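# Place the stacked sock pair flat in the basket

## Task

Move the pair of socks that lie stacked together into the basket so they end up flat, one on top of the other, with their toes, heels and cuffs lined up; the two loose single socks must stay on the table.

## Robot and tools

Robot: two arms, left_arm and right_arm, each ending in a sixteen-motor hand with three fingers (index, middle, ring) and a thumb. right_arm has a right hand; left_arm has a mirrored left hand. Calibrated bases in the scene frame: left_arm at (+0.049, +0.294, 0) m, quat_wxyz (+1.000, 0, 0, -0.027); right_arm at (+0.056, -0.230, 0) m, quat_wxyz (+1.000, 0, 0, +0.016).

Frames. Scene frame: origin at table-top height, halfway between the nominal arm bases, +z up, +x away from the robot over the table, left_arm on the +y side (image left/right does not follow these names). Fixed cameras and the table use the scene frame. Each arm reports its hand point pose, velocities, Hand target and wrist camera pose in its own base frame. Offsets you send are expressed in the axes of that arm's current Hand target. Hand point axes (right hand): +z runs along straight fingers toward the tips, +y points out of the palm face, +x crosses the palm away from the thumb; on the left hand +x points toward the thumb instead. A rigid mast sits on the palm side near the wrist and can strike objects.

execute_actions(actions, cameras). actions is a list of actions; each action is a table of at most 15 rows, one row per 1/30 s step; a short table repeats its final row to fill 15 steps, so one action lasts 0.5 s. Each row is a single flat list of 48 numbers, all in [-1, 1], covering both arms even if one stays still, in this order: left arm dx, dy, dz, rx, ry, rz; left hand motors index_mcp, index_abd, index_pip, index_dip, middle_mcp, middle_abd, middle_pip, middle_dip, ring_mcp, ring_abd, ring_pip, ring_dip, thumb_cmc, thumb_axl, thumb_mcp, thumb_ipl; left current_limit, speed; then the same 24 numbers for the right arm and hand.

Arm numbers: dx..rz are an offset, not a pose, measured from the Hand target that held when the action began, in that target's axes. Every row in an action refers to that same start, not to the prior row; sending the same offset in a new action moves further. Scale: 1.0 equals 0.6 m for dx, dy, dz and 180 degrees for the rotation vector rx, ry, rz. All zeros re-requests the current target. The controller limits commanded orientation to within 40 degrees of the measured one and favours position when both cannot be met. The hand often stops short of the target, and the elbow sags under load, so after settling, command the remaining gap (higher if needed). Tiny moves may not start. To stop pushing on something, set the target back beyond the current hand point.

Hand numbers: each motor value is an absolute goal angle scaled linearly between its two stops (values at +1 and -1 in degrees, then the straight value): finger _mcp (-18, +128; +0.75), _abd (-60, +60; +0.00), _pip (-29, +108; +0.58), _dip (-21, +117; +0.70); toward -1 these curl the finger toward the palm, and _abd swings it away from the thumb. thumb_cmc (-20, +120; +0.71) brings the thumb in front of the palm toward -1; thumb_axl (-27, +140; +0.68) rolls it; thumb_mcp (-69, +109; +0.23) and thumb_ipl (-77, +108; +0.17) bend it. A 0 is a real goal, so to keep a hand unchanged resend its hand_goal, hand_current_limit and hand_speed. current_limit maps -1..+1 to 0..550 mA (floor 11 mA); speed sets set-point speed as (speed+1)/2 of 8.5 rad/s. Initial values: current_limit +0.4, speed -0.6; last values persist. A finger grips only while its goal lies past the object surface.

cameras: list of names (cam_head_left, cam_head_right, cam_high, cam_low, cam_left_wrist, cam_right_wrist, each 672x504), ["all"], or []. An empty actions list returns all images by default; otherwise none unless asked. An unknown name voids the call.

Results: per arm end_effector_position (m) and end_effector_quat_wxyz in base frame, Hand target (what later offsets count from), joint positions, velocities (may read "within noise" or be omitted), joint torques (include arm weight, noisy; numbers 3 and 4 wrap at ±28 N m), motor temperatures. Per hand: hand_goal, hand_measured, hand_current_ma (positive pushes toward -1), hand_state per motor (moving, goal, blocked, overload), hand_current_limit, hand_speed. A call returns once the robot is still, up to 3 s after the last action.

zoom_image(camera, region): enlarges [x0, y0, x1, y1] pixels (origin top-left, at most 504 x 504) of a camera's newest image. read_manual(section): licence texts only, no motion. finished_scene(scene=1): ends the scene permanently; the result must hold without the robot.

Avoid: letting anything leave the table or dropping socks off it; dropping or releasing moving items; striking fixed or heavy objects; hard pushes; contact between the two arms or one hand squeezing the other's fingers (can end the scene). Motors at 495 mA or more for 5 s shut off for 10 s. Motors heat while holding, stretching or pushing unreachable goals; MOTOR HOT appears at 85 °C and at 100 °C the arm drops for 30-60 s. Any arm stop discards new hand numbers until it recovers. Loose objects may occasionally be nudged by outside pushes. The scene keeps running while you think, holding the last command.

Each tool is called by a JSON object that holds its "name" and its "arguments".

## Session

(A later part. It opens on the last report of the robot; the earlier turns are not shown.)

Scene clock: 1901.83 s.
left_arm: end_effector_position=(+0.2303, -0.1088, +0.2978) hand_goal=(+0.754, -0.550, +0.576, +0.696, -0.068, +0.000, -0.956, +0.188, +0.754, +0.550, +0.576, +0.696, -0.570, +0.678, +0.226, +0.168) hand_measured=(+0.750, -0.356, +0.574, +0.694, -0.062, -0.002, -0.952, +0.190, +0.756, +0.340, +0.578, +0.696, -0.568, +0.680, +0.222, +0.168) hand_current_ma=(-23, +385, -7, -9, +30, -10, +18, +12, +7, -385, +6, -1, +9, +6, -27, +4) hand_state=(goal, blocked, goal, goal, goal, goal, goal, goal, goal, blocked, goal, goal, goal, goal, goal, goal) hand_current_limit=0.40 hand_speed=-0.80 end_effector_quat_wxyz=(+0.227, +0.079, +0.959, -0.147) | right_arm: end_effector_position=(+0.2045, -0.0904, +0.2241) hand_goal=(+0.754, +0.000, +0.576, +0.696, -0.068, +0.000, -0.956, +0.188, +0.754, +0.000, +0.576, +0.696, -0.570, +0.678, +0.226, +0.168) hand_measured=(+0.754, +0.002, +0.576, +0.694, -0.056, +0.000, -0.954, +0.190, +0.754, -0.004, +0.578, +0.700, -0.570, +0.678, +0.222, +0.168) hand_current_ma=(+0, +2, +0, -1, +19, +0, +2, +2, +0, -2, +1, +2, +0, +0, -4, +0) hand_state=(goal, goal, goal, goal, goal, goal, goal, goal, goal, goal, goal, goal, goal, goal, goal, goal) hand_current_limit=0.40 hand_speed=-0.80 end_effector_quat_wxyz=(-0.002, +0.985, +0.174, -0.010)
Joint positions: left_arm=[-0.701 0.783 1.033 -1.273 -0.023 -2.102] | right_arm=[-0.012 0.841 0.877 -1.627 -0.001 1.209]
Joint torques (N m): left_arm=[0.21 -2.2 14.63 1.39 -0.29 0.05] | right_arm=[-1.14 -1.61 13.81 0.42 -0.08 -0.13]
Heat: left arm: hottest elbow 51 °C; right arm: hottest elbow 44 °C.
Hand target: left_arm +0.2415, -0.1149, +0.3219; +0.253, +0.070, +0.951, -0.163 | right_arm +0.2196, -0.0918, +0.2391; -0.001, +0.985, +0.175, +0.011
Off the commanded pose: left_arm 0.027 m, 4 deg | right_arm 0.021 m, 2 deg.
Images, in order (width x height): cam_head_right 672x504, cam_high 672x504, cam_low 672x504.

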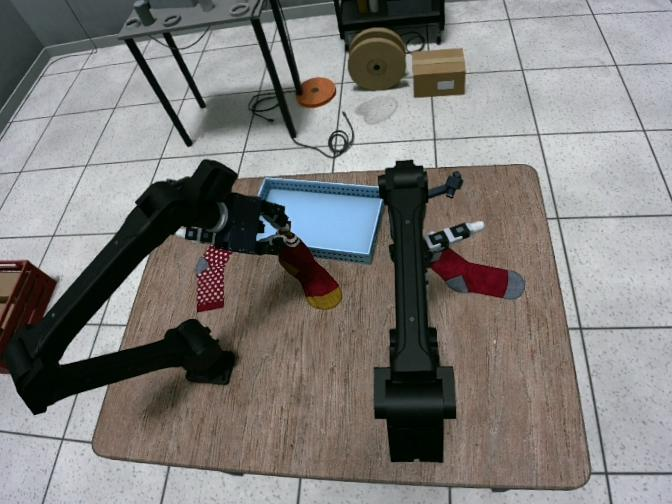

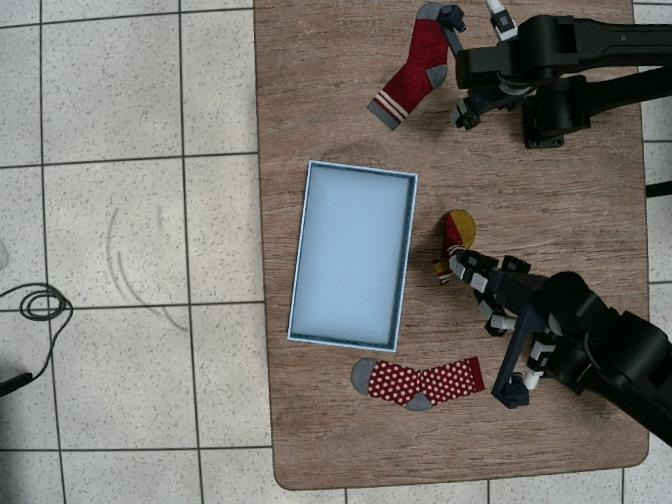

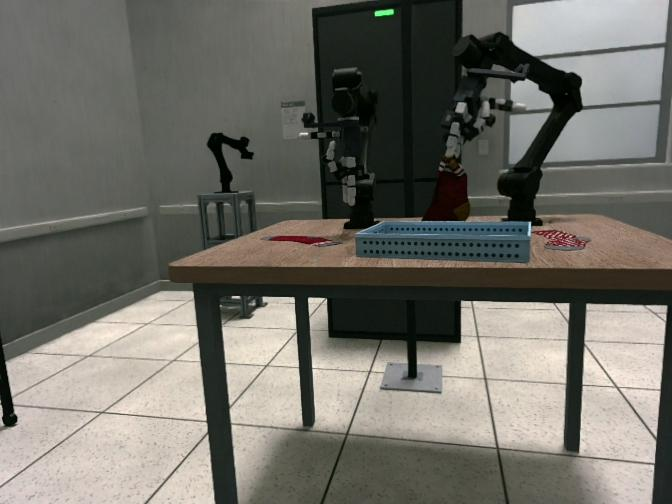

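{"name": "zoom_image", "arguments": {"camera": "cam_low", "region": [400, 110, 500, 230]}}

{"name": "execute_actions", "arguments": {"actions": [[[-0.024,-0.0092,-0.0079,0.0033,-0.0061,0,0.754,-0.55,0.576,0.696,-0.068,0,-0.956,0.188,0.754,0.55,0.576,0.696,-0.571,0.678,0.226,0.168,0.4,-0.8,0,0,0,0,0,0,0.754,0,0.576,0.696,-0.068,0,-0.956,0.188,0.754,0,0.576,0.696,-0.571,0.678,0.226,0.168,0.4,-0.8]],[[-0.024,-0.0092,-0.0079,0.0033,-0.0061,0,0.754,-0.55,0.576,0.696,-0.068,0,-0.956,0.188,0.754,0.55,0.576,0.696,-0.571,0.678,0.226,0.168,0.4,-0.8,0,0,0,0,0,0,0.754,0,0.576,0.696,-0.068,0,-0.956,0.188,0.754,0,0.576,0.696,-0.571,0.678,0.226,0.168,0.4,-0.8]],[[-0.024,-0.0092,-0.0079,0.0033,-0.0061,0,0.754,-0.55,0.576,0.696,-0.068,0,-0.956,0.188,0.754,0.55,0.576,0.696,-0.571,0.678,0.226,0.168,0.4,-0.8,0,0,0,0,0,0,0.754,0,0.576,0.696,-0.068,0,-0.956,0.188,0.754,0,0.576,0.696,-0.571,0.678,0.226,0.168,0.4,-0.8]],[[-0.024,-0.0092,-0.0079,0.0033,-0.0061,0,0.754,-0.55,0.576,0.696,-0.068,0,-0.956,0.188,0.754,0.55,0.576,0.696,-0.571,0.678,0.226,0.168,0.4,-0.8,0,0,0,0,0,0,0.754,0,0.576,0.696,-0.068,0,-0.956,0.188,0.754,0,0.576,0.696,-0.571,0.678,0.226,0.168,0.4,-0.8]]], "cameras": ["cam_high","cam_head_right","cam_low"]}}

{"name": "zoom_image", "arguments": {"camera": "cam_low", "region": [400, 80, 520, 230]}}

Scaled by 4.200.

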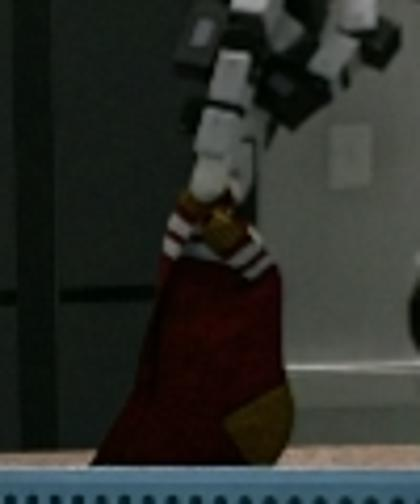

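Scene clock: 1915.87 s.
left_arm: end_effector_position=(+0.2647, -0.1257, +0.3479) hand_goal=(+0.754, -0.550, +0.576, +0.696, -0.068, +0.000, -0.956, +0.188, +0.754, +0.550, +0.576, +0.696, -0.570, +0.678, +0.226, +0.168) hand_measured=(+0.748, -0.356, +0.574, +0.694, -0.062, -0.002, -0.952, +0.190, +0.756, +0.342, +0.578, +0.696, -0.568, +0.680, +0.222, +0.168) hand_current_ma=(-29, +385, -11, -9, +30, -10, +18, +12, +7, -385, +6, -1, +12, +6, -27, +4) hand_state=(goal, blocked, goal, goal, goal, goal, goal, goal, goal, blocked, goal, goal, goal, goal, goal, goal) hand_current_limit=0.40 hand_speed=-0.80 end_effector_quat_wxyz=(+0.261, +0.068, +0.948, -0.170) | right_arm: end_effector_position=(+0.2045, -0.0904, +0.2241) hand_goal=(+0.754, +0.000, +0.576, +0.696, -0.068, +0.000, -0.956, +0.188, +0.754, +0.000, +0.576, +0.696, -0.570, +0.678, +0.226, +0.168) hand_measured=(+0.754, +0.002, +0.576, +0.694, -0.056, +0.000, -0.954, +0.190, +0.754, -0.004, +0.578, +0.700, -0.570, +0.678, +0.222, +0.168) hand_current_ma=(+0, +2, +0, -1, +19, +0, +2, +2, +0, -2, +1, +2, +0, +0, -4, +0) hand_state=(goal, goal, goal, goal, goal, goal, goal, goal, goal, goal, goal, goal, goal, goal, goal, goal) hand_current_limit=0.40 hand_speed=-0.80 end_effector_quat_wxyz=(-0.002, +0.985, +0.174, -0.010)
Joint positions: left_arm=[-0.663 0.863 1.186 -1.26 -0.009 -2.087] | right_arm=[-0.012 0.841 0.877 -1.627 -0.001 1.209]
Joint torques (N m): left_arm=[0.32 -3.08 14.69 1.61 0.01 0.26] | right_arm=[-0.97 -1.55 13.76 0.36 -0.05 -0.14]
Heat: left arm: hottest elbow 50 °C; right arm: hottest elbow 44 °C.
Hand target: left_arm +0.2763, -0.1310, +0.3737; +0.288, +0.069, +0.937, -0.186 | right_arm +0.2196, -0.0918, +0.2391; -0.001, +0.985, +0.175, +0.011
Off the commanded pose: left_arm 0.029 m, 4 deg | right_arm 0.021 m, 2 deg.
Images, in order (width x height): cam_head_right 672x504, cam_high 672x504, cam_low 672x504.

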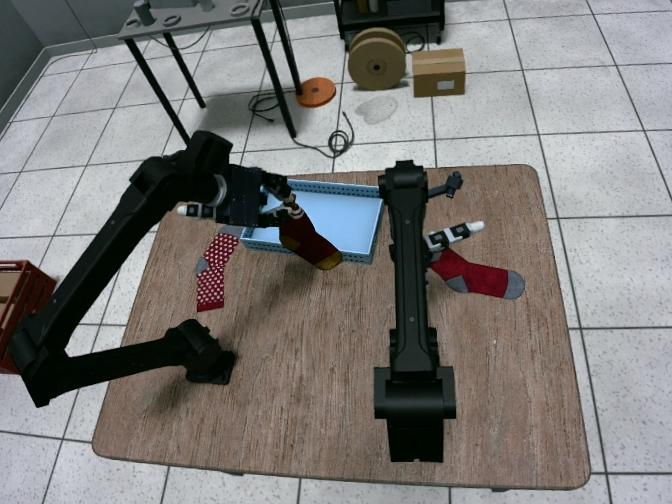

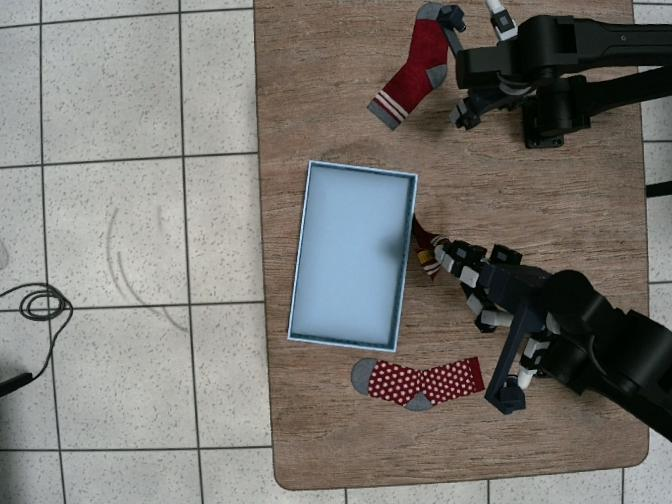

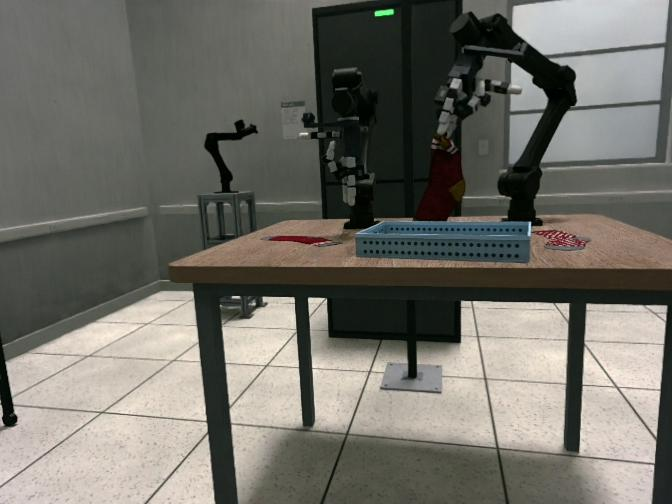

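Scaled by 3.360.

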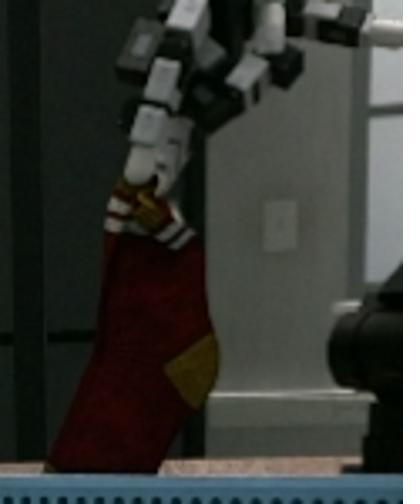

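{"name": "execute_actions", "arguments": {"actions": [[[-0.0208,-0.0112,-0.0281,0,0,0,0.754,-0.55,0.576,0.696,-0.068,0,-0.956,0.188,0.754,0.55,0.576,0.696,-0.571,0.678,0.226,0.168,0.4,-0.8,0,0,0,0,0,0,0.754,0,0.576,0.696,-0.068,0,-0.956,0.188,0.754,0,0.576,0.696,-0.571,0.678,0.226,0.168,0.4,-0.8]],[[-0.0208,-0.0112,-0.0281,0,0,0,0.754,-0.55,0.576,0.696,-0.068,0,-0.956,0.188,0.754,0.55,0.576,0.696,-0.571,0.678,0.226,0.168,0.4,-0.8,0,0,0,0,0,0,0.754,0,0.576,0.696,-0.068,0,-0.956,0.188,0.754,0,0.576,0.696,-0.571,0.678,0.226,0.168,0.4,-0.8]],[[-0.0208,-0.0112,-0.0281,0,0,0,0.754,-0.55,0.576,0.696,-0.068,0,-0.956,0.188,0.754,0.55,0.576,0.696,-0.571,0.678,0.226,0.168,0.4,-0.8,0,0,0,0,0,0,0.754,0,0.576,0.696,-0.068,0,-0.956,0.188,0.754,0,0.576,0.696,-0.571,0.678,0.226,0.168,0.4,-0.8]],[[-0.0208,-0.0112,-0.0281,0,0,0,0.754,-0.55,0.576,0.696,-0.068,0,-0.956,0.188,0.754,0.55,0.576,0.696,-0.571,0.678,0.226,0.168,0.4,-0.8,0,0,0,0,0,0,0.754,0,0.576,0.696,-0.068,0,-0.956,0.188,0.754,0,0.576,0.696,-0.571,0.678,0.226,0.168,0.4,-0.8]],[[-0.0208,-0.0112,-0.0281,0,0,0,0.754,-0.55,0.576,0.696,-0.068,0,-0.956,0.188,0.754,0.55,0.576,0.696,-0.571,0.678,0.226,0.168,0.4,-0.8,0,0,0,0,0,0,0.754,0,0.576,0.696,-0.068,0,-0.956,0.188,0.754,0,0.576,0.696,-0.571,0.678,0.226,0.168,0.4,-0.8]]], "cameras": ["cam_high","cam_head_right","cam_low","cam_head_left"]}}

{"name": "zoom_image", "arguments": {"camera": "cam_low", "region": [380, 60, 520, 260]}}

{"name": "zoom_image", "arguments": {"camera": "cam_head_right", "region": [200, 150, 400, 290]}}

Scene clock: 1940.00 s.
left_arm: end_effector_position=(+0.2734, -0.1320, +0.4642) hand_goal=(+0.754, -0.550, +0.576, +0.696, -0.068, +0.000, -0.956, +0.188, +0.754, +0.550, +0.576, +0.696, -0.570, +0.678, +0.226, +0.168) hand_measured=(+0.748, -0.356, +0.574, +0.694, -0.062, -0.002, -0.952, +0.190, +0.754, +0.342, +0.578, +0.696, -0.566, +0.680, +0.222, +0.168) hand_current_ma=(-31, +385, -12, -9, +30, -9, +18, +12, +4, -385, +6, -1, +14, +6, -27, +4) hand_state=(goal, blocked, goal, goal, goal, goal, goal, goal, goal, blocked, goal, goal, goal, goal, goal, goal) hand_current_limit=0.40 hand_speed=-0.80 end_effector_quat_wxyz=(+0.272, +0.068, +0.943, -0.177) | right_arm: end_effector_position=(+0.2045, -0.0904, +0.2241) hand_goal=(+0.754, +0.000, +0.576, +0.696, -0.068, +0.000, -0.956, +0.188, +0.754, +0.000, +0.576, +0.696, -0.570, +0.678, +0.226, +0.168) hand_measured=(+0.754, +0.002, +0.576, +0.694, -0.056, +0.000, -0.954, +0.190, +0.754, -0.004, +0.578, +0.700, -0.570, +0.678, +0.222, +0.168) hand_current_ma=(+0, +2, +0, -1, +19, +0, +2, +2, +0, -2, +1, +2, +0, +0, -4, +0) hand_state=(goal, goal, goal, goal, goal, goal, goal, goal, goal, goal, goal, goal, goal, goal, goal, goal) hand_current_limit=0.40 hand_speed=-0.80 end_effector_quat_wxyz=(-0.002, +0.985, +0.174, -0.010)
Joint positions: left_arm=[-0.661 1.002 1.587 -1.494 -0.008 -2.086] | right_arm=[-0.012 0.841 0.877 -1.627 -0.001 1.209]
Joint torques (N m): left_arm=[0.26 -3.66 13.39 0.88 0.01 0.27] | right_arm=[-1.14 -1.55 13.81 0.42 -0.06 -0.13]
Heat: left arm: hottest elbow 51 °C; right arm: hottest elbow 45 °C.
Hand target: left_arm +0.2765, -0.1307, +0.4838; +0.288, +0.069, +0.937, -0.186 | right_arm +0.2196, -0.0918, +0.2391; -0.001, +0.985, +0.175, +0.011
Off the commanded pose: left_arm 0.020 m, 2 deg | right_arm 0.021 m, 2 deg.
Images, in order (width x height): cam_head_left 672x504, cam_head_right 672x504, cam_high 672x504, cam_low 672x504.

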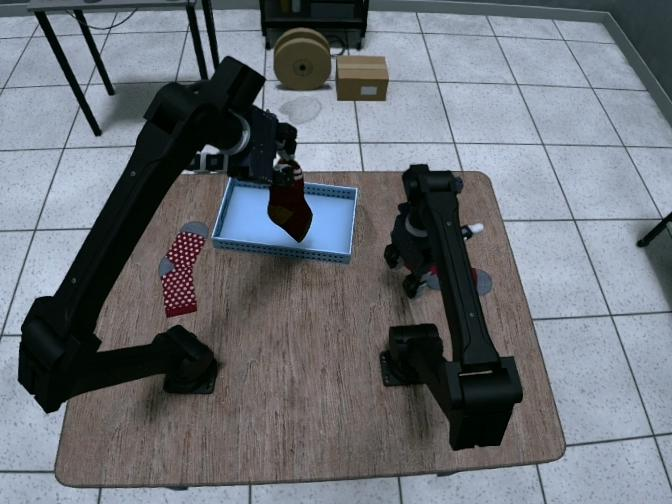

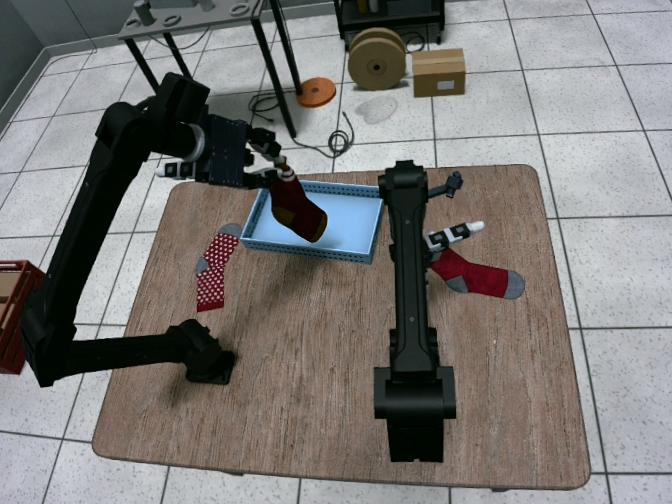

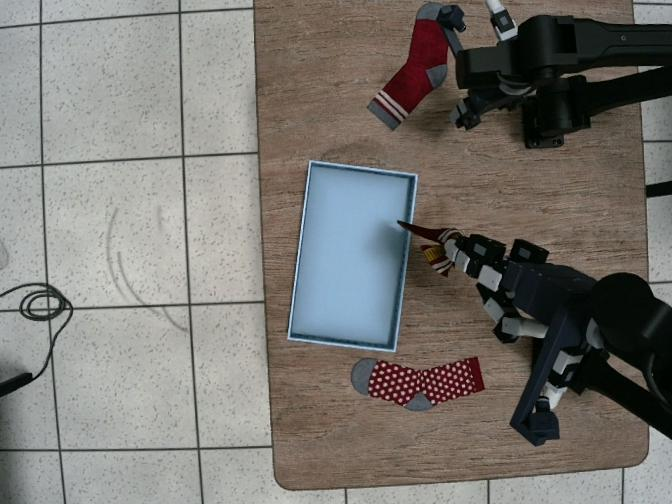

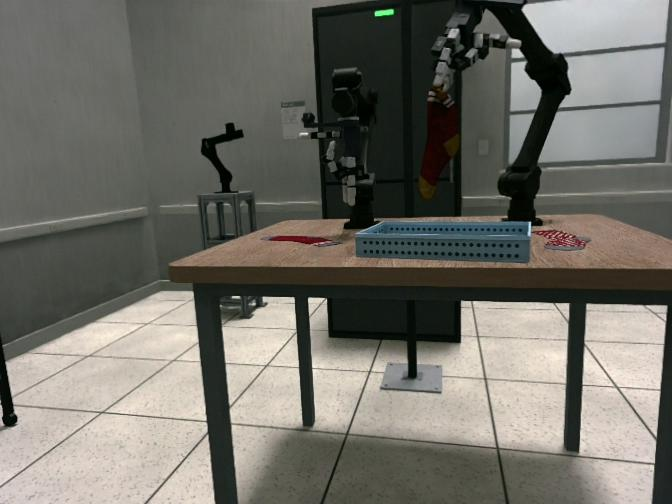

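Scaled by 2.520.

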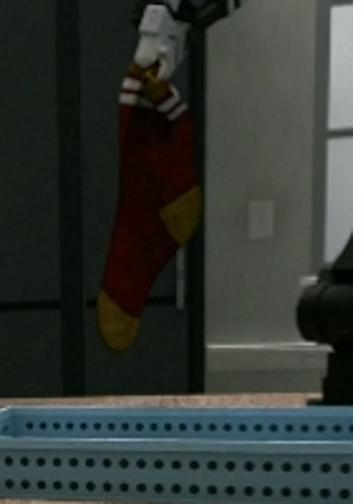

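Scaled by 2.520.

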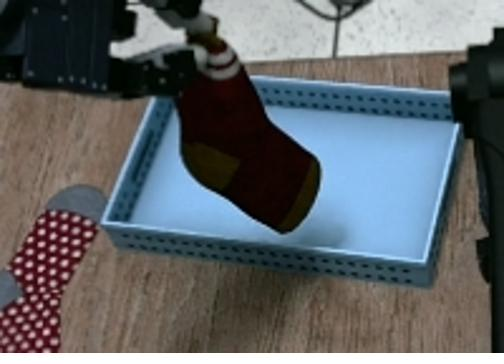

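{"name": "execute_actions", "arguments": {"actions": [[[-0.0225,-0.0116,0.0213,0,0,0,0.754,-0.55,0.576,0.696,-0.068,0,-0.956,0.188,0.754,0.55,0.576,0.696,-0.571,0.678,0.226,0.168,0.4,-0.8,0,0,0,0,0,0,0.754,0,0.576,0.696,-0.068,0,-0.956,0.188,0.754,0,0.576,0.696,-0.571,0.678,0.226,0.168,0.4,-0.8]],[[-0.0225,-0.0116,0.0213,0,0,0,0.754,-0.55,0.576,0.696,-0.068,0,-0.956,0.188,0.754,0.55,0.576,0.696,-0.571,0.678,0.226,0.168,0.4,-0.8,0,0,0,0,0,0,0.754,0,0.576,0.696,-0.068,0,-0.956,0.188,0.754,0,0.576,0.696,-0.571,0.678,0.226,0.168,0.4,-0.8]],[[-0.0225,-0.0116,0.0213,0,0,0,0.754,-0.55,0.576,0.696,-0.068,0,-0.956,0.188,0.754,0.55,0.576,0.696,-0.571,0.678,0.226,0.168,0.4,-0.8,0,0,0,0,0,0,0.754,0,0.576,0.696,-0.068,0,-0.956,0.188,0.754,0,0.576,0.696,-0.571,0.678,0.226,0.168,0.4,-0.8]],[[-0.0225,-0.0116,0.0213,0,0,0,0.754,-0.55,0.576,0.696,-0.068,0,-0.956,0.188,0.754,0.55,0.576,0.696,-0.571,0.678,0.226,0.168,0.4,-0.8,0,0,0,0,0,0,0.754,0,0.576,0.696,-0.068,0,-0.956,0.188,0.754,0,0.576,0.696,-0.571,0.678,0.226,0.168,0.4,-0.8]]], "cameras": ["cam_high","cam_head_right","cam_low"]}}

{"name": "zoom_image", "arguments": {"camera": "cam_low", "region": [380, 60, 520, 260]}}

{"name": "zoom_image", "arguments": {"camera": "cam_high", "region": [280, 150, 520, 350]}}

Scene clock: 1977.90 s.
left_arm: end_effector_position=(+0.3325, -0.1757, +0.4595) hand_goal=(+0.754, -0.550, +0.576, +0.696, -0.068, +0.000, -0.956, +0.188, +0.754, +0.550, +0.576, +0.696, -0.570, +0.678, +0.226, +0.168) hand_measured=(+0.748, -0.356, +0.574, +0.694, -0.062, -0.002, -0.952, +0.190, +0.754, +0.342, +0.578, +0.696, -0.566, +0.680, +0.222, +0.168) hand_current_ma=(-31, +385, -12, -9, +30, -9, +18, +12, +4, -385, +6, -1, +14, +6, -27, +4) hand_state=(goal, blocked, goal, goal, goal, goal, goal, goal, goal, blocked, goal, goal, goal, goal, goal, goal) hand_current_limit=0.40 hand_speed=-0.80 end_effector_quat_wxyz=(+0.260, +0.068, +0.948, -0.169) | right_arm: end_effector_position=(+0.2045, -0.0904, +0.2241) hand_goal=(+0.754, +0.000, +0.576, +0.696, -0.068, +0.000, -0.956, +0.188, +0.754, +0.000, +0.576, +0.696, -0.570, +0.678, +0.226, +0.168) hand_measured=(+0.754, +0.002, +0.576, +0.694, -0.056, +0.000, -0.954, +0.190, +0.754, -0.004, +0.578, +0.700, -0.570, +0.678, +0.222, +0.168) hand_current_ma=(+0, +2, +0, -1, +19, +0, +2, +2, +0, -2, +1, +2, +0, +0, -4, +0) hand_state=(goal, goal, goal, goal, goal, goal, goal, goal, goal, goal, goal, goal, goal, goal, goal, goal) hand_current_limit=0.40 hand_speed=-0.80 end_effector_quat_wxyz=(-0.002, +0.985, +0.174, -0.010)
Joint positions: left_arm=[-0.655 1.184 1.7 -1.455 -0.004 -2.081] | right_arm=[-0.012 0.841 0.877 -1.627 -0.001 1.209]
Joint torques (N m): left_arm=[0.32 -6.18 13.78 1.55 0.01 0.26] | right_arm=[-0.97 -1.67 13.81 0.42 -0.08 -0.14]
Heat: left arm: hottest elbow 51 °C; right arm: hottest elbow 45 °C.
Hand target: left_arm +0.3407, -0.1773, +0.4838; +0.288, +0.069, +0.937, -0.186 | right_arm +0.2196, -0.0918, +0.2391; -0.001, +0.985, +0.175, +0.011
Off the commanded pose: left_arm 0.026 m, 4 deg | right_arm 0.021 m, 2 deg.
Images, in order (width x height): cam_head_right 672x504, cam_high 672x504, cam_low 672x504.

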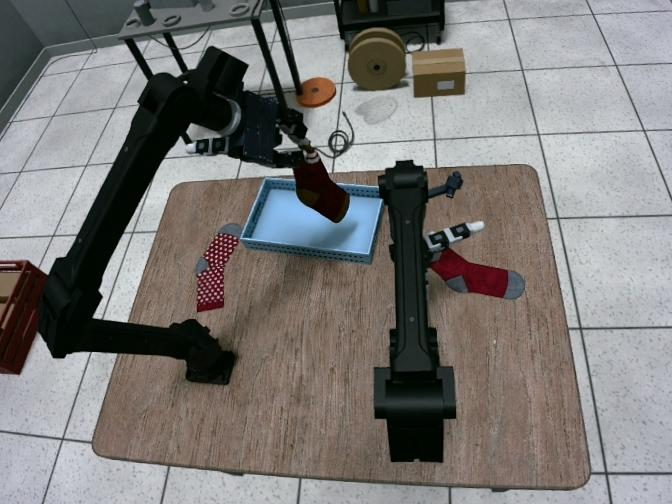

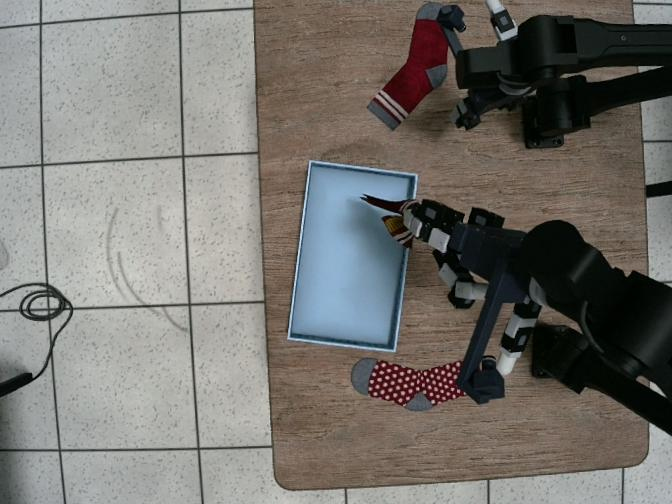

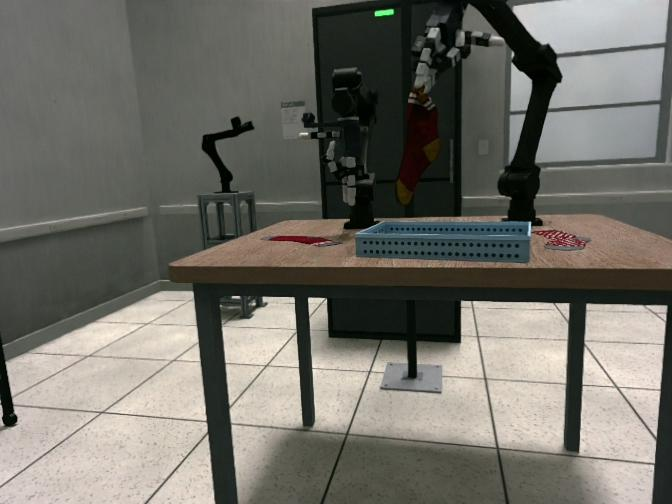

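Scaled by 2.520.

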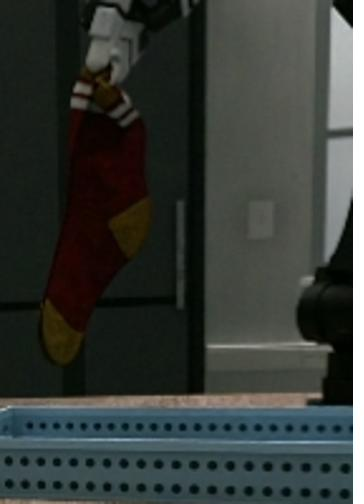

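Scaled by 2.100.

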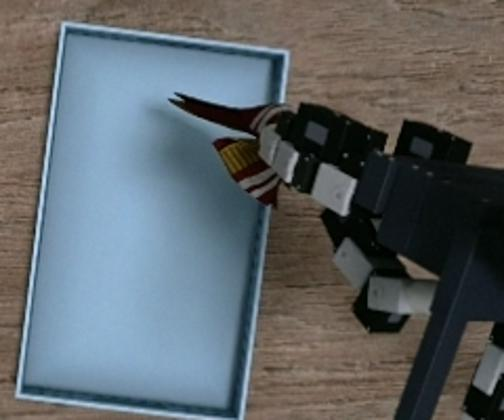

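{"name": "zoom_image", "arguments": {"camera": "cam_high", "region": [350, 180, 430, 260]}}

{"name": "zoom_image", "arguments": {"camera": "cam_head_right", "region": [270, 110, 370, 240]}}

{"name": "zoom_image", "arguments": {"camera": "cam_low", "region": [380, 70, 460, 220]}}

Scaled by 6.300.

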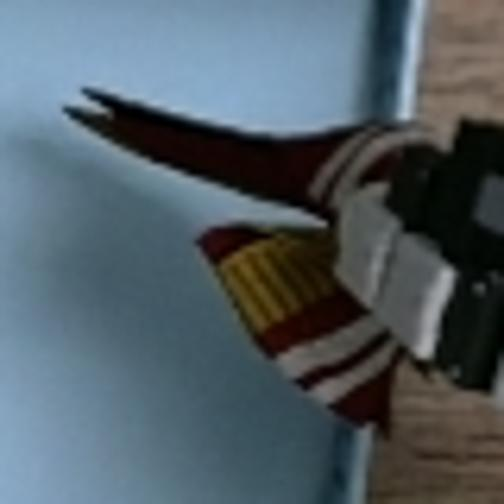

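Scaled by 3.877.

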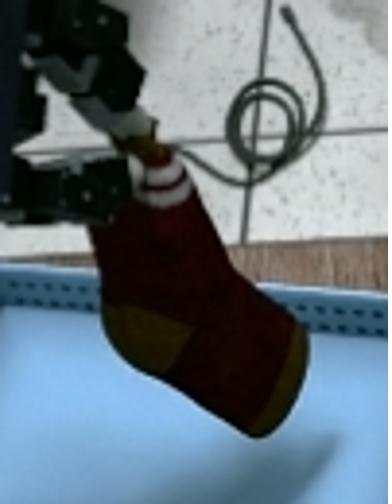

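Scaled by 3.360.

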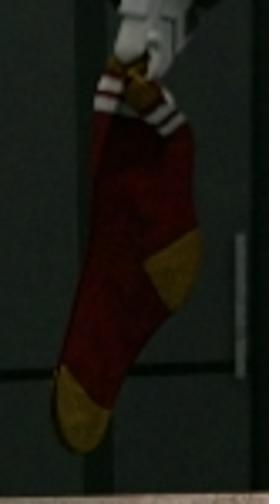

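{"name": "execute_actions", "arguments": {"actions": [[[0.0009,-0.0053,0.035,0,0,0,0.754,-0.55,0.576,0.696,-0.068,0,-0.956,0.188,0.754,0.55,0.576,0.696,-0.571,0.678,0.226,0.168,0.4,-0.8,0,0,0,0,0,0,0.754,0,0.576,0.696,-0.068,0,-0.956,0.188,0.754,0,0.576,0.696,-0.571,0.678,0.226,0.168,0.4,-0.8]],[[0.0009,-0.0053,0.035,0,0,0,0.754,-0.55,0.576,0.696,-0.068,0,-0.956,0.188,0.754,0.55,0.576,0.696,-0.571,0.678,0.226,0.168,0.4,-0.8,0,0,0,0,0,0,0.754,0,0.576,0.696,-0.068,0,-0.956,0.188,0.754,0,0.576,0.696,-0.571,0.678,0.226,0.168,0.4,-0.8]],[[0.0009,-0.0053,0.035,0,0,0,0.754,-0.55,0.576,0.696,-0.068,0,-0.956,0.188,0.754,0.55,0.576,0.696,-0.571,0.678,0.226,0.168,0.4,-0.8,0,0,0,0,0,0,0.754,0,0.576,0.696,-0.068,0,-0.956,0.188,0.754,0,0.576,0.696,-0.571,0.678,0.226,0.168,0.4,-0.8]],[[0.0009,-0.0053,0.035,0,0,0,0.754,-0.55,0.576,0.696,-0.068,0,-0.956,0.188,0.754,0.55,0.576,0.696,-0.571,0.678,0.226,0.168,0.4,-0.8,0,0,0,0,0,0,0.754,0,0.576,0.696,-0.068,0,-0.956,0.188,0.754,0,0.576,0.696,-0.571,0.678,0.226,0.168,0.4,-0.8]]], "cameras": ["cam_high","cam_head_right","cam_low"]}}

{"name": "zoom_image", "arguments": {"camera": "cam_low", "region": [350, 100, 490, 260]}}

{"name": "zoom_image", "arguments": {"camera": "cam_high", "region": [300, 140, 440, 260]}}

{"name": "zoom_image", "arguments": {"camera": "cam_head_right", "region": [230, 110, 400, 270]}}

Scene clock: 2004.43 s.
left_arm: end_effector_position=(+0.3771, -0.2154, +0.4182) hand_goal=(+0.754, -0.550, +0.576, +0.696, -0.068, +0.000, -0.956, +0.188, +0.754, +0.550, +0.576, +0.696, -0.570, +0.678, +0.226, +0.168) hand_measured=(+0.748, -0.356, +0.574, +0.694, -0.062, -0.002, -0.952, +0.190, +0.754, +0.342, +0.578, +0.696, -0.566, +0.680, +0.222, +0.168) hand_current_ma=(-31, +385, -12, -9, +30, -9, +18, +12, +4, -385, +6, -1, +14, +6, -27, +4) hand_state=(goal, blocked, goal, goal, goal, goal, goal, goal, goal, blocked, goal, goal, goal, goal, goal, goal) hand_current_limit=0.40 hand_speed=-0.80 end_effector_quat_wxyz=(+0.279, +0.072, +0.941, -0.178) | right_arm: end_effector_position=(+0.2045, -0.0904, +0.2241) hand_goal=(+0.754, +0.000, +0.576, +0.696, -0.068, +0.000, -0.956, +0.188, +0.754, +0.000, +0.576, +0.696, -0.570, +0.678, +0.226, +0.168) hand_measured=(+0.754, +0.002, +0.576, +0.694, -0.056, +0.000, -0.954, +0.190, +0.754, -0.004, +0.578, +0.700, -0.570, +0.678, +0.222, +0.168) hand_current_ma=(+0, +2, +0, -1, +19, +0, +2, +2, +0, -2, +1, +2, +0, +0, -4, +0) hand_state=(goal, goal, goal, goal, goal, goal, goal, goal, goal, goal, goal, goal, goal, goal, goal, goal) hand_current_limit=0.40 hand_speed=-0.80 end_effector_quat_wxyz=(-0.002, +0.985, +0.174, -0.010)
Joint positions: left_arm=[-0.67 1.251 1.62 -1.266 -0.017 -2.082] | right_arm=[-0.012 0.841 0.877 -1.627 -0.001 1.209]
Joint torques (N m): left_arm=[-1.2 -8.35 10.35 1.72 -0.27 0] | right_arm=[-1.03 -1.61 13.82 0.39 -0.06 -0.14]
Heat: left arm: hottest elbow 49 °C; right arm: hottest elbow 45 °C.
Hand target: left_arm +0.3791, -0.2215, +0.4223; +0.288, +0.069, +0.937, -0.186 | right_arm +0.2196, -0.0918, +0.2391; -0.001, +0.985, +0.175, +0.011
Off the commanded pose: left_arm 0.008 m, 1 deg | right_arm 0.021 m, 2 deg.
Images, in order (width x height): cam_head_right 672x504, cam_high 672x504, cam_low 672x504.

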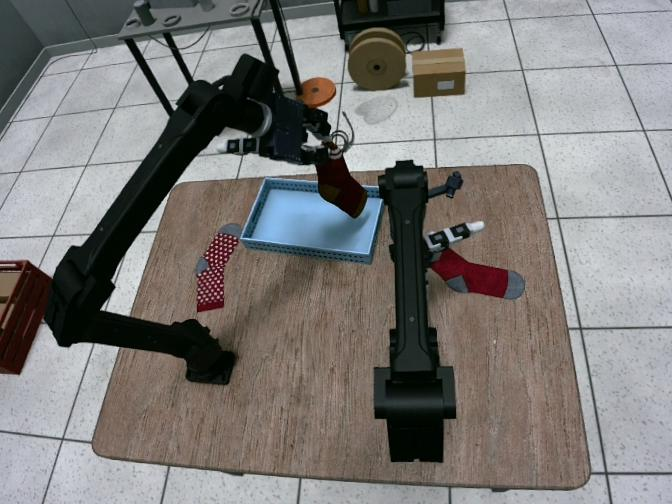

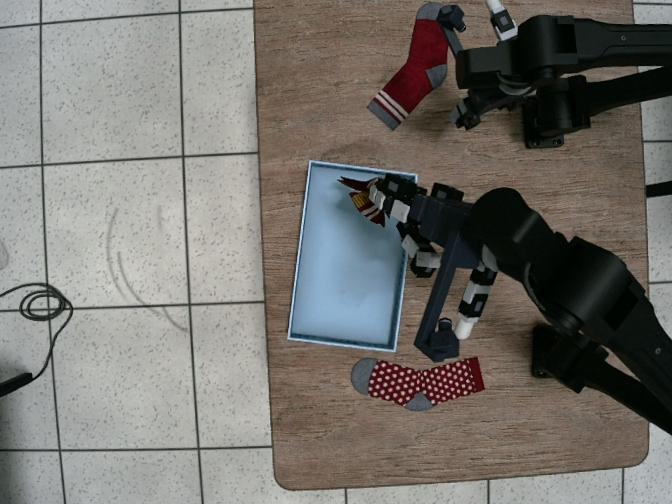

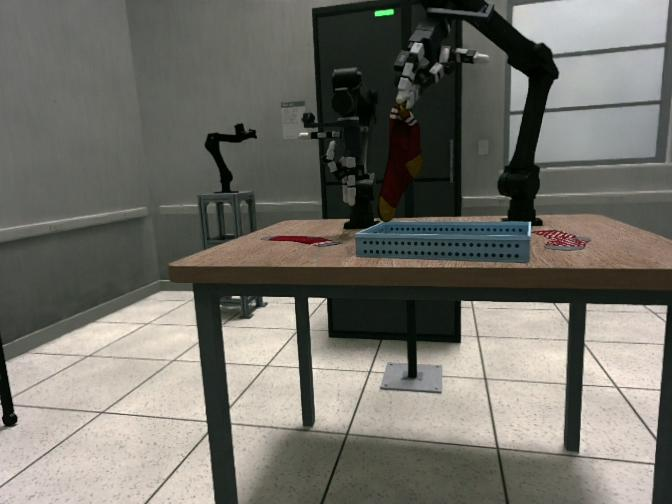

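Scaled by 3.150.

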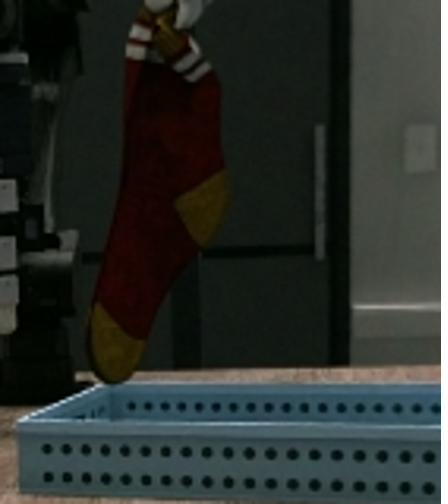

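Scaled by 3.600.

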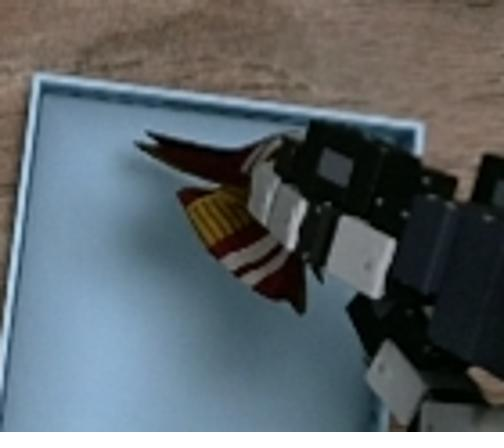

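Scaled by 2.965.

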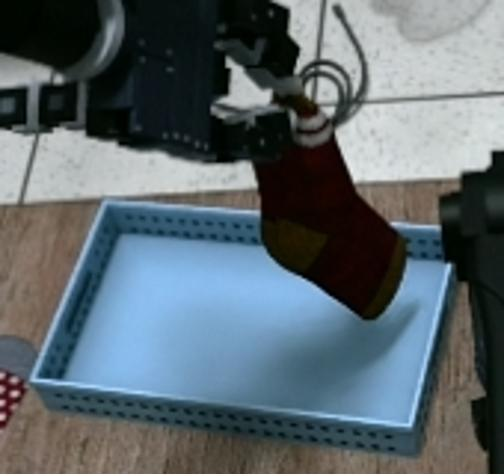

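{"name": "execute_actions", "arguments": {"actions": [[[0.0007,0.0003,0.0156,-0.0132,0.0245,0,0.754,-0.55,0.576,0.696,-0.068,0,-0.956,0.188,0.754,0.55,0.576,0.696,-0.571,0.678,0.226,0.168,0.4,-0.8,0,0,0,0,0,0,0.754,0,0.576,0.696,-0.068,0,-0.956,0.188,0.754,0,0.576,0.696,-0.571,0.678,0.226,0.168,0.4,-0.8]],[[0.0007,0.0003,0.0156,-0.0132,0.0245,0,0.754,-0.55,0.576,0.696,-0.068,0,-0.956,0.188,0.754,0.55,0.576,0.696,-0.571,0.678,0.226,0.168,0.4,-0.8,0,0,0,0,0,0,0.754,0,0.576,0.696,-0.068,0,-0.956,0.188,0.754,0,0.576,0.696,-0.571,0.678,0.226,0.168,0.4,-0.8]],[[0.0007,0.0003,0.0156,-0.0132,0.0245,0,0.754,-0.55,0.576,0.696,-0.068,0,-0.956,0.188,0.754,0.55,0.576,0.696,-0.571,0.678,0.226,0.168,0.4,-0.8,0,0,0,0,0,0,0.754,0,0.576,0.696,-0.068,0,-0.956,0.188,0.754,0,0.576,0.696,-0.571,0.678,0.226,0.168,0.4,-0.8]],[[0.0007,0.0003,0.0156,-0.0132,0.0245,0,0.754,-0.55,0.576,0.696,-0.068,0,-0.956,0.188,0.754,0.55,0.576,0.696,-0.571,0.678,0.226,0.168,0.4,-0.8,0,0,0,0,0,0,0.754,0,0.576,0.696,-0.068,0,-0.956,0.188,0.754,0,0.576,0.696,-0.571,0.678,0.226,0.168,0.4,-0.8]]], "cameras": ["cam_high","cam_head_right","cam_low"]}}

{"name": "zoom_image", "arguments": {"camera": "cam_low", "region": [350, 100, 490, 260]}}

{"name": "zoom_image", "arguments": {"camera": "cam_high", "region": [300, 140, 440, 260]}}

{"name": "zoom_image", "arguments": {"camera": "cam_head_right", "region": [230, 110, 400, 270]}}

Scene clock: 2023.40 s.
left_arm: end_effector_position=(+0.3910, -0.2277, +0.3707) hand_goal=(+0.754, -0.550, +0.576, +0.696, -0.068, +0.000, -0.956, +0.188, +0.754, +0.550, +0.576, +0.696, -0.570, +0.678, +0.226, +0.168) hand_measured=(+0.748, -0.356, +0.574, +0.694, -0.062, -0.002, -0.952, +0.190, +0.754, +0.342, +0.578, +0.696, -0.566, +0.680, +0.222, +0.168) hand_current_ma=(-31, +385, -12, -9, +30, -9, +18, +12, +4, -385, +6, -1, +14, +6, -27, +4) hand_state=(goal, blocked, goal, goal, goal, goal, goal, goal, goal, blocked, goal, goal, goal, goal, goal, goal) hand_current_limit=0.40 hand_speed=-0.80 end_effector_quat_wxyz=(+0.130, +0.077, +0.985, -0.081) | right_arm: end_effector_position=(+0.2045, -0.0904, +0.2241) hand_goal=(+0.754, +0.000, +0.576, +0.696, -0.068, +0.000, -0.956, +0.188, +0.754, +0.000, +0.576, +0.696, -0.570, +0.678, +0.226, +0.168) hand_measured=(+0.754, +0.002, +0.576, +0.694, -0.056, +0.000, -0.954, +0.190, +0.754, -0.004, +0.578, +0.700, -0.570, +0.678, +0.222, +0.168) hand_current_ma=(+0, +2, +0, -1, +19, +0, +2, +2, +0, -2, +1, +2, +0, +0, -4, +0) hand_state=(goal, goal, goal, goal, goal, goal, goal, goal, goal, goal, goal, goal, goal, goal, goal, goal) hand_current_limit=0.40 hand_speed=-0.80 end_effector_quat_wxyz=(-0.002, +0.985, +0.174, -0.010)
Joint positions: left_arm=[-0.67 1.51 1.807 -1.561 -0.011 -2.082] | right_arm=[-0.012 0.841 0.877 -1.627 -0.001 1.209]
Joint torques (N m): left_arm=[-0.73 -11.11 13.91 0.1 -0.02 -0.05] | right_arm=[-0.97 -1.67 13.72 0.42 -0.07 -0.13]
Heat: left arm: hottest elbow 50 °C; right arm: hottest elbow 45 °C.
Hand target: left_arm +0.3938, -0.2329, +0.3897; +0.146, +0.073, +0.982, -0.095 | right_arm +0.2196, -0.0918, +0.2391; -0.001, +0.985, +0.175, +0.011
Off the commanded pose: left_arm 0.020 m, 2 deg | right_arm 0.021 m, 2 deg.
Images, in order (width x height): cam_head_right 672x504, cam_high 672x504, cam_low 672x504.

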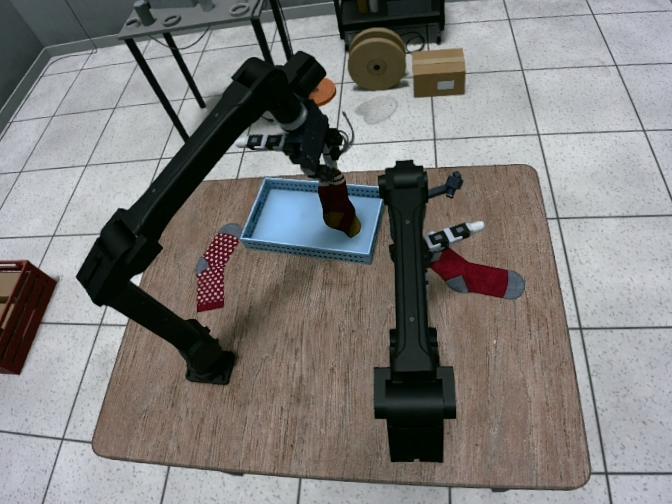

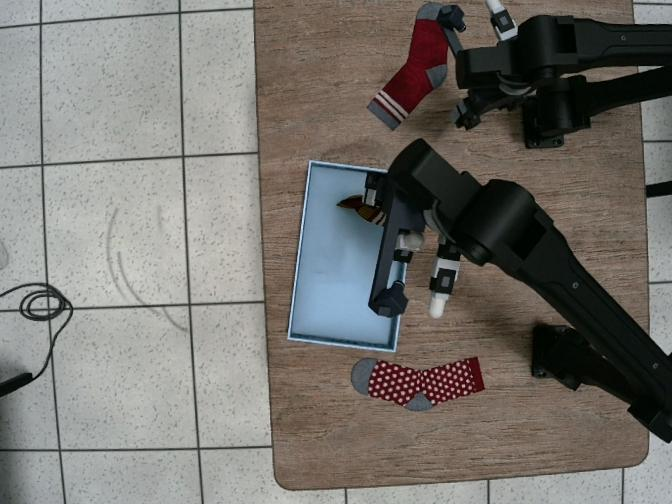

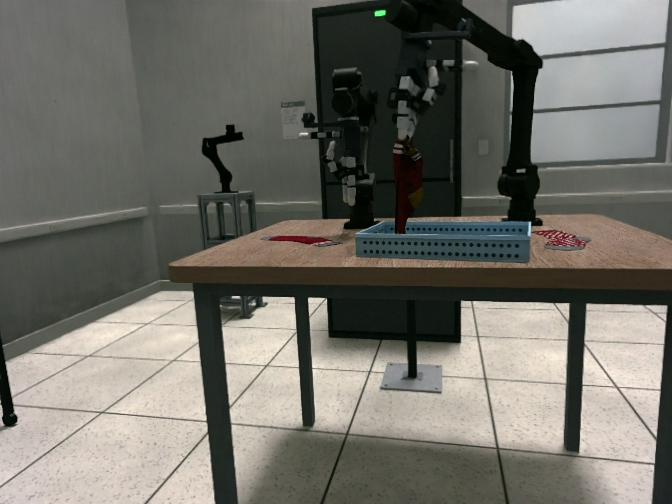

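Scaled by 3.150.

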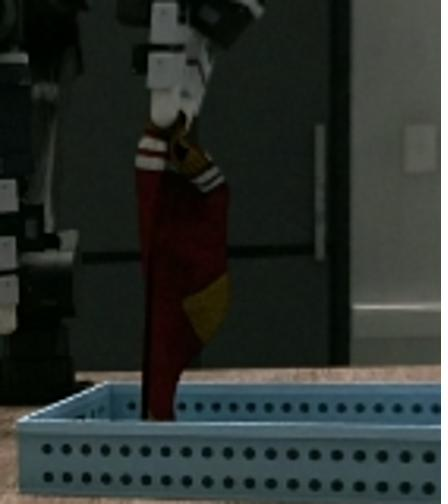

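Scaled by 3.600.

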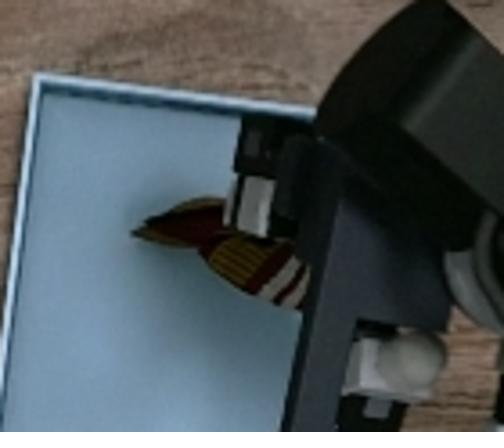

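Scaled by 2.965.

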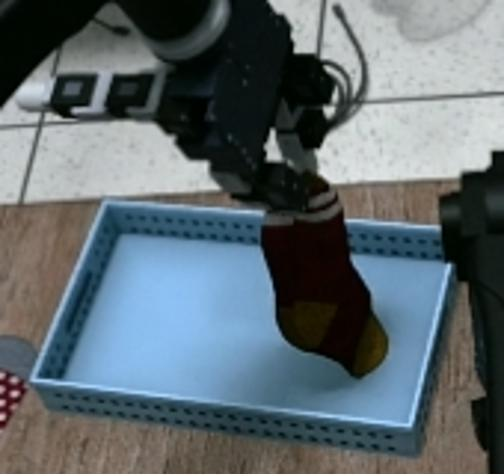

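{"name": "execute_actions", "arguments": {"actions": []}}

Scene clock: 2053.37 s.
left_arm: end_effector_position=(+0.3910, -0.2277, +0.3707) hand_goal=(+0.754, -0.550, +0.576, +0.696, -0.068, +0.000, -0.956, +0.188, +0.754, +0.550, +0.576, +0.696, -0.570, +0.678, +0.226, +0.168) hand_measured=(+0.748, -0.356, +0.574, +0.694, -0.062, -0.002, -0.952, +0.190, +0.754, +0.342, +0.578, +0.696, -0.566, +0.680, +0.222, +0.168) hand_current_ma=(-31, +385, -12, -9, +30, -9, +18, +12, +4, -385, +6, -1, +14, +6, -27, +4) hand_state=(goal, blocked, goal, goal, goal, goal, goal, goal, goal, blocked, goal, goal, goal, goal, goal, goal) hand_current_limit=0.40 hand_speed=-0.80 end_effector_quat_wxyz=(+0.130, +0.077, +0.985, -0.081) | right_arm: end_effector_position=(+0.2045, -0.0904, +0.2241) hand_goal=(+0.754, +0.000, +0.576, +0.696, -0.068, +0.000, -0.956, +0.188, +0.754, +0.000, +0.576, +0.696, -0.570, +0.678, +0.226, +0.168) hand_measured=(+0.754, +0.002, +0.576, +0.694, -0.056, +0.000, -0.954, +0.190, +0.754, -0.004, +0.578, +0.700, -0.570, +0.678, +0.222, +0.168) hand_current_ma=(+0, +2, +0, -1, +19, +0, +2, +2, +0, -2, +1, +2, +0, +0, -4, +0) hand_state=(goal, goal, goal, goal, goal, goal, goal, goal, goal, goal, goal, goal, goal, goal, goal, goal) hand_current_limit=0.40 hand_speed=-0.80 end_effector_quat_wxyz=(-0.002, +0.985, +0.174, -0.010)
Joint positions: left_arm=[-0.67 1.51 1.807 -1.561 -0.011 -2.082] | right_arm=[-0.012 0.841 0.877 -1.627 -0.001 1.209]
Joint velocities: within noise
Joint torques (N m): left_arm=[-0.73 -11.52 13.91 0.13 -0.02 -0.05] | right_arm=[-1.03 -1.73 13.75 0.42 -0.06 -0.14]
Motor temperatures (°C): left_arm=[29 30 48 27 28 29] | right_arm=[29 27 45 28 27 28]
Heat: left arm: hottest elbow 48 °C; right arm: hottest elbow 45 °C.
Hand target: left_arm +0.3938, -0.2329, +0.3897; +0.146, +0.073, +0.982, -0.095 | right_arm +0.2196, -0.0918, +0.2391; -0.001, +0.985, +0.175, +0.011
Off the commanded pose: left_arm 0.020 m, 2 deg | right_arm 0.021 m, 2 deg.

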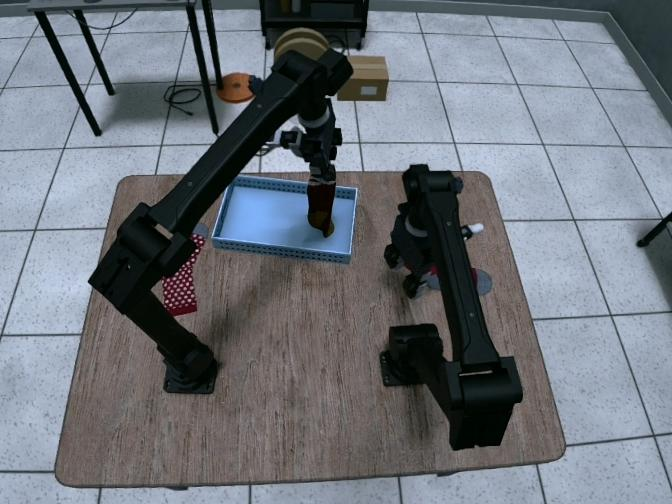

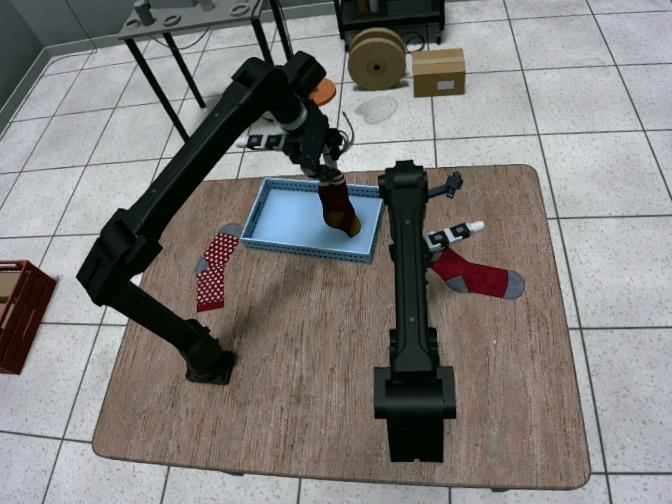

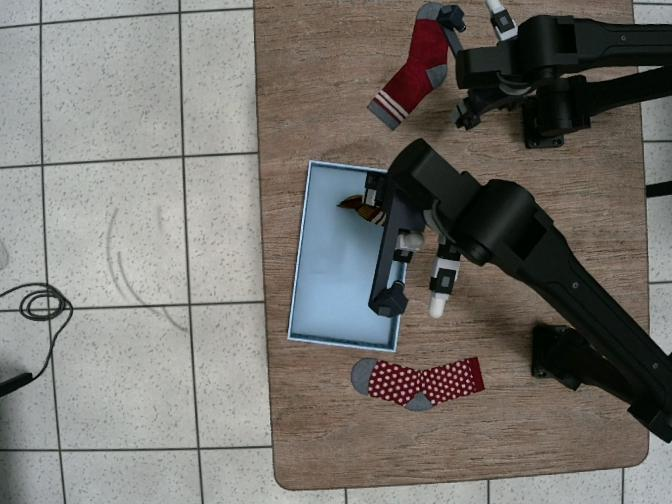

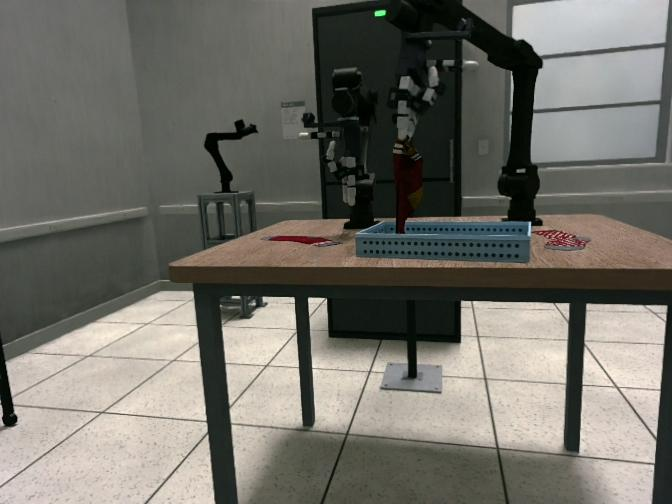

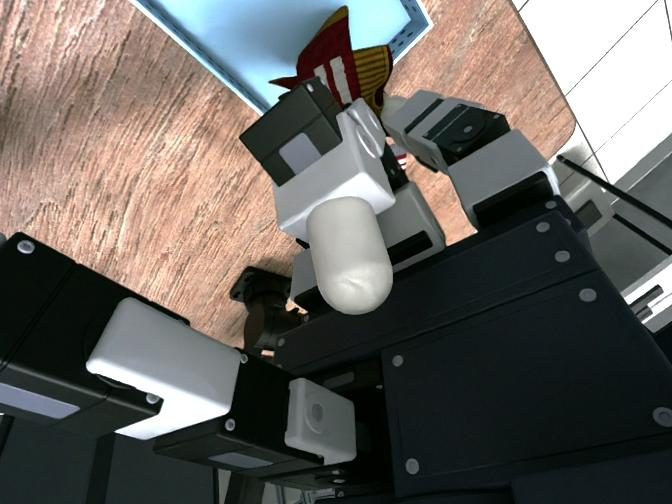

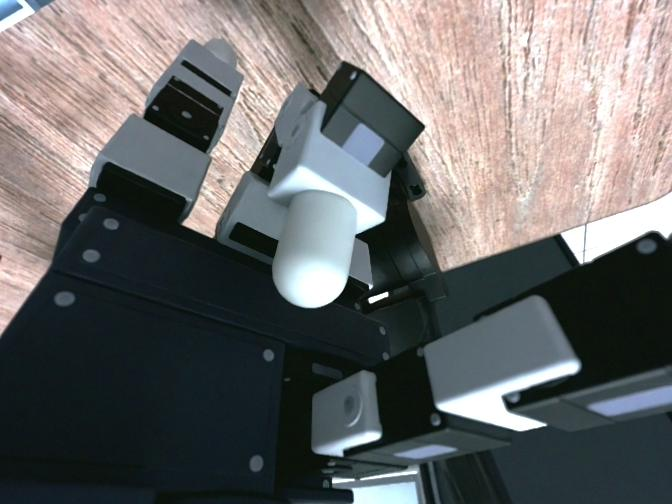

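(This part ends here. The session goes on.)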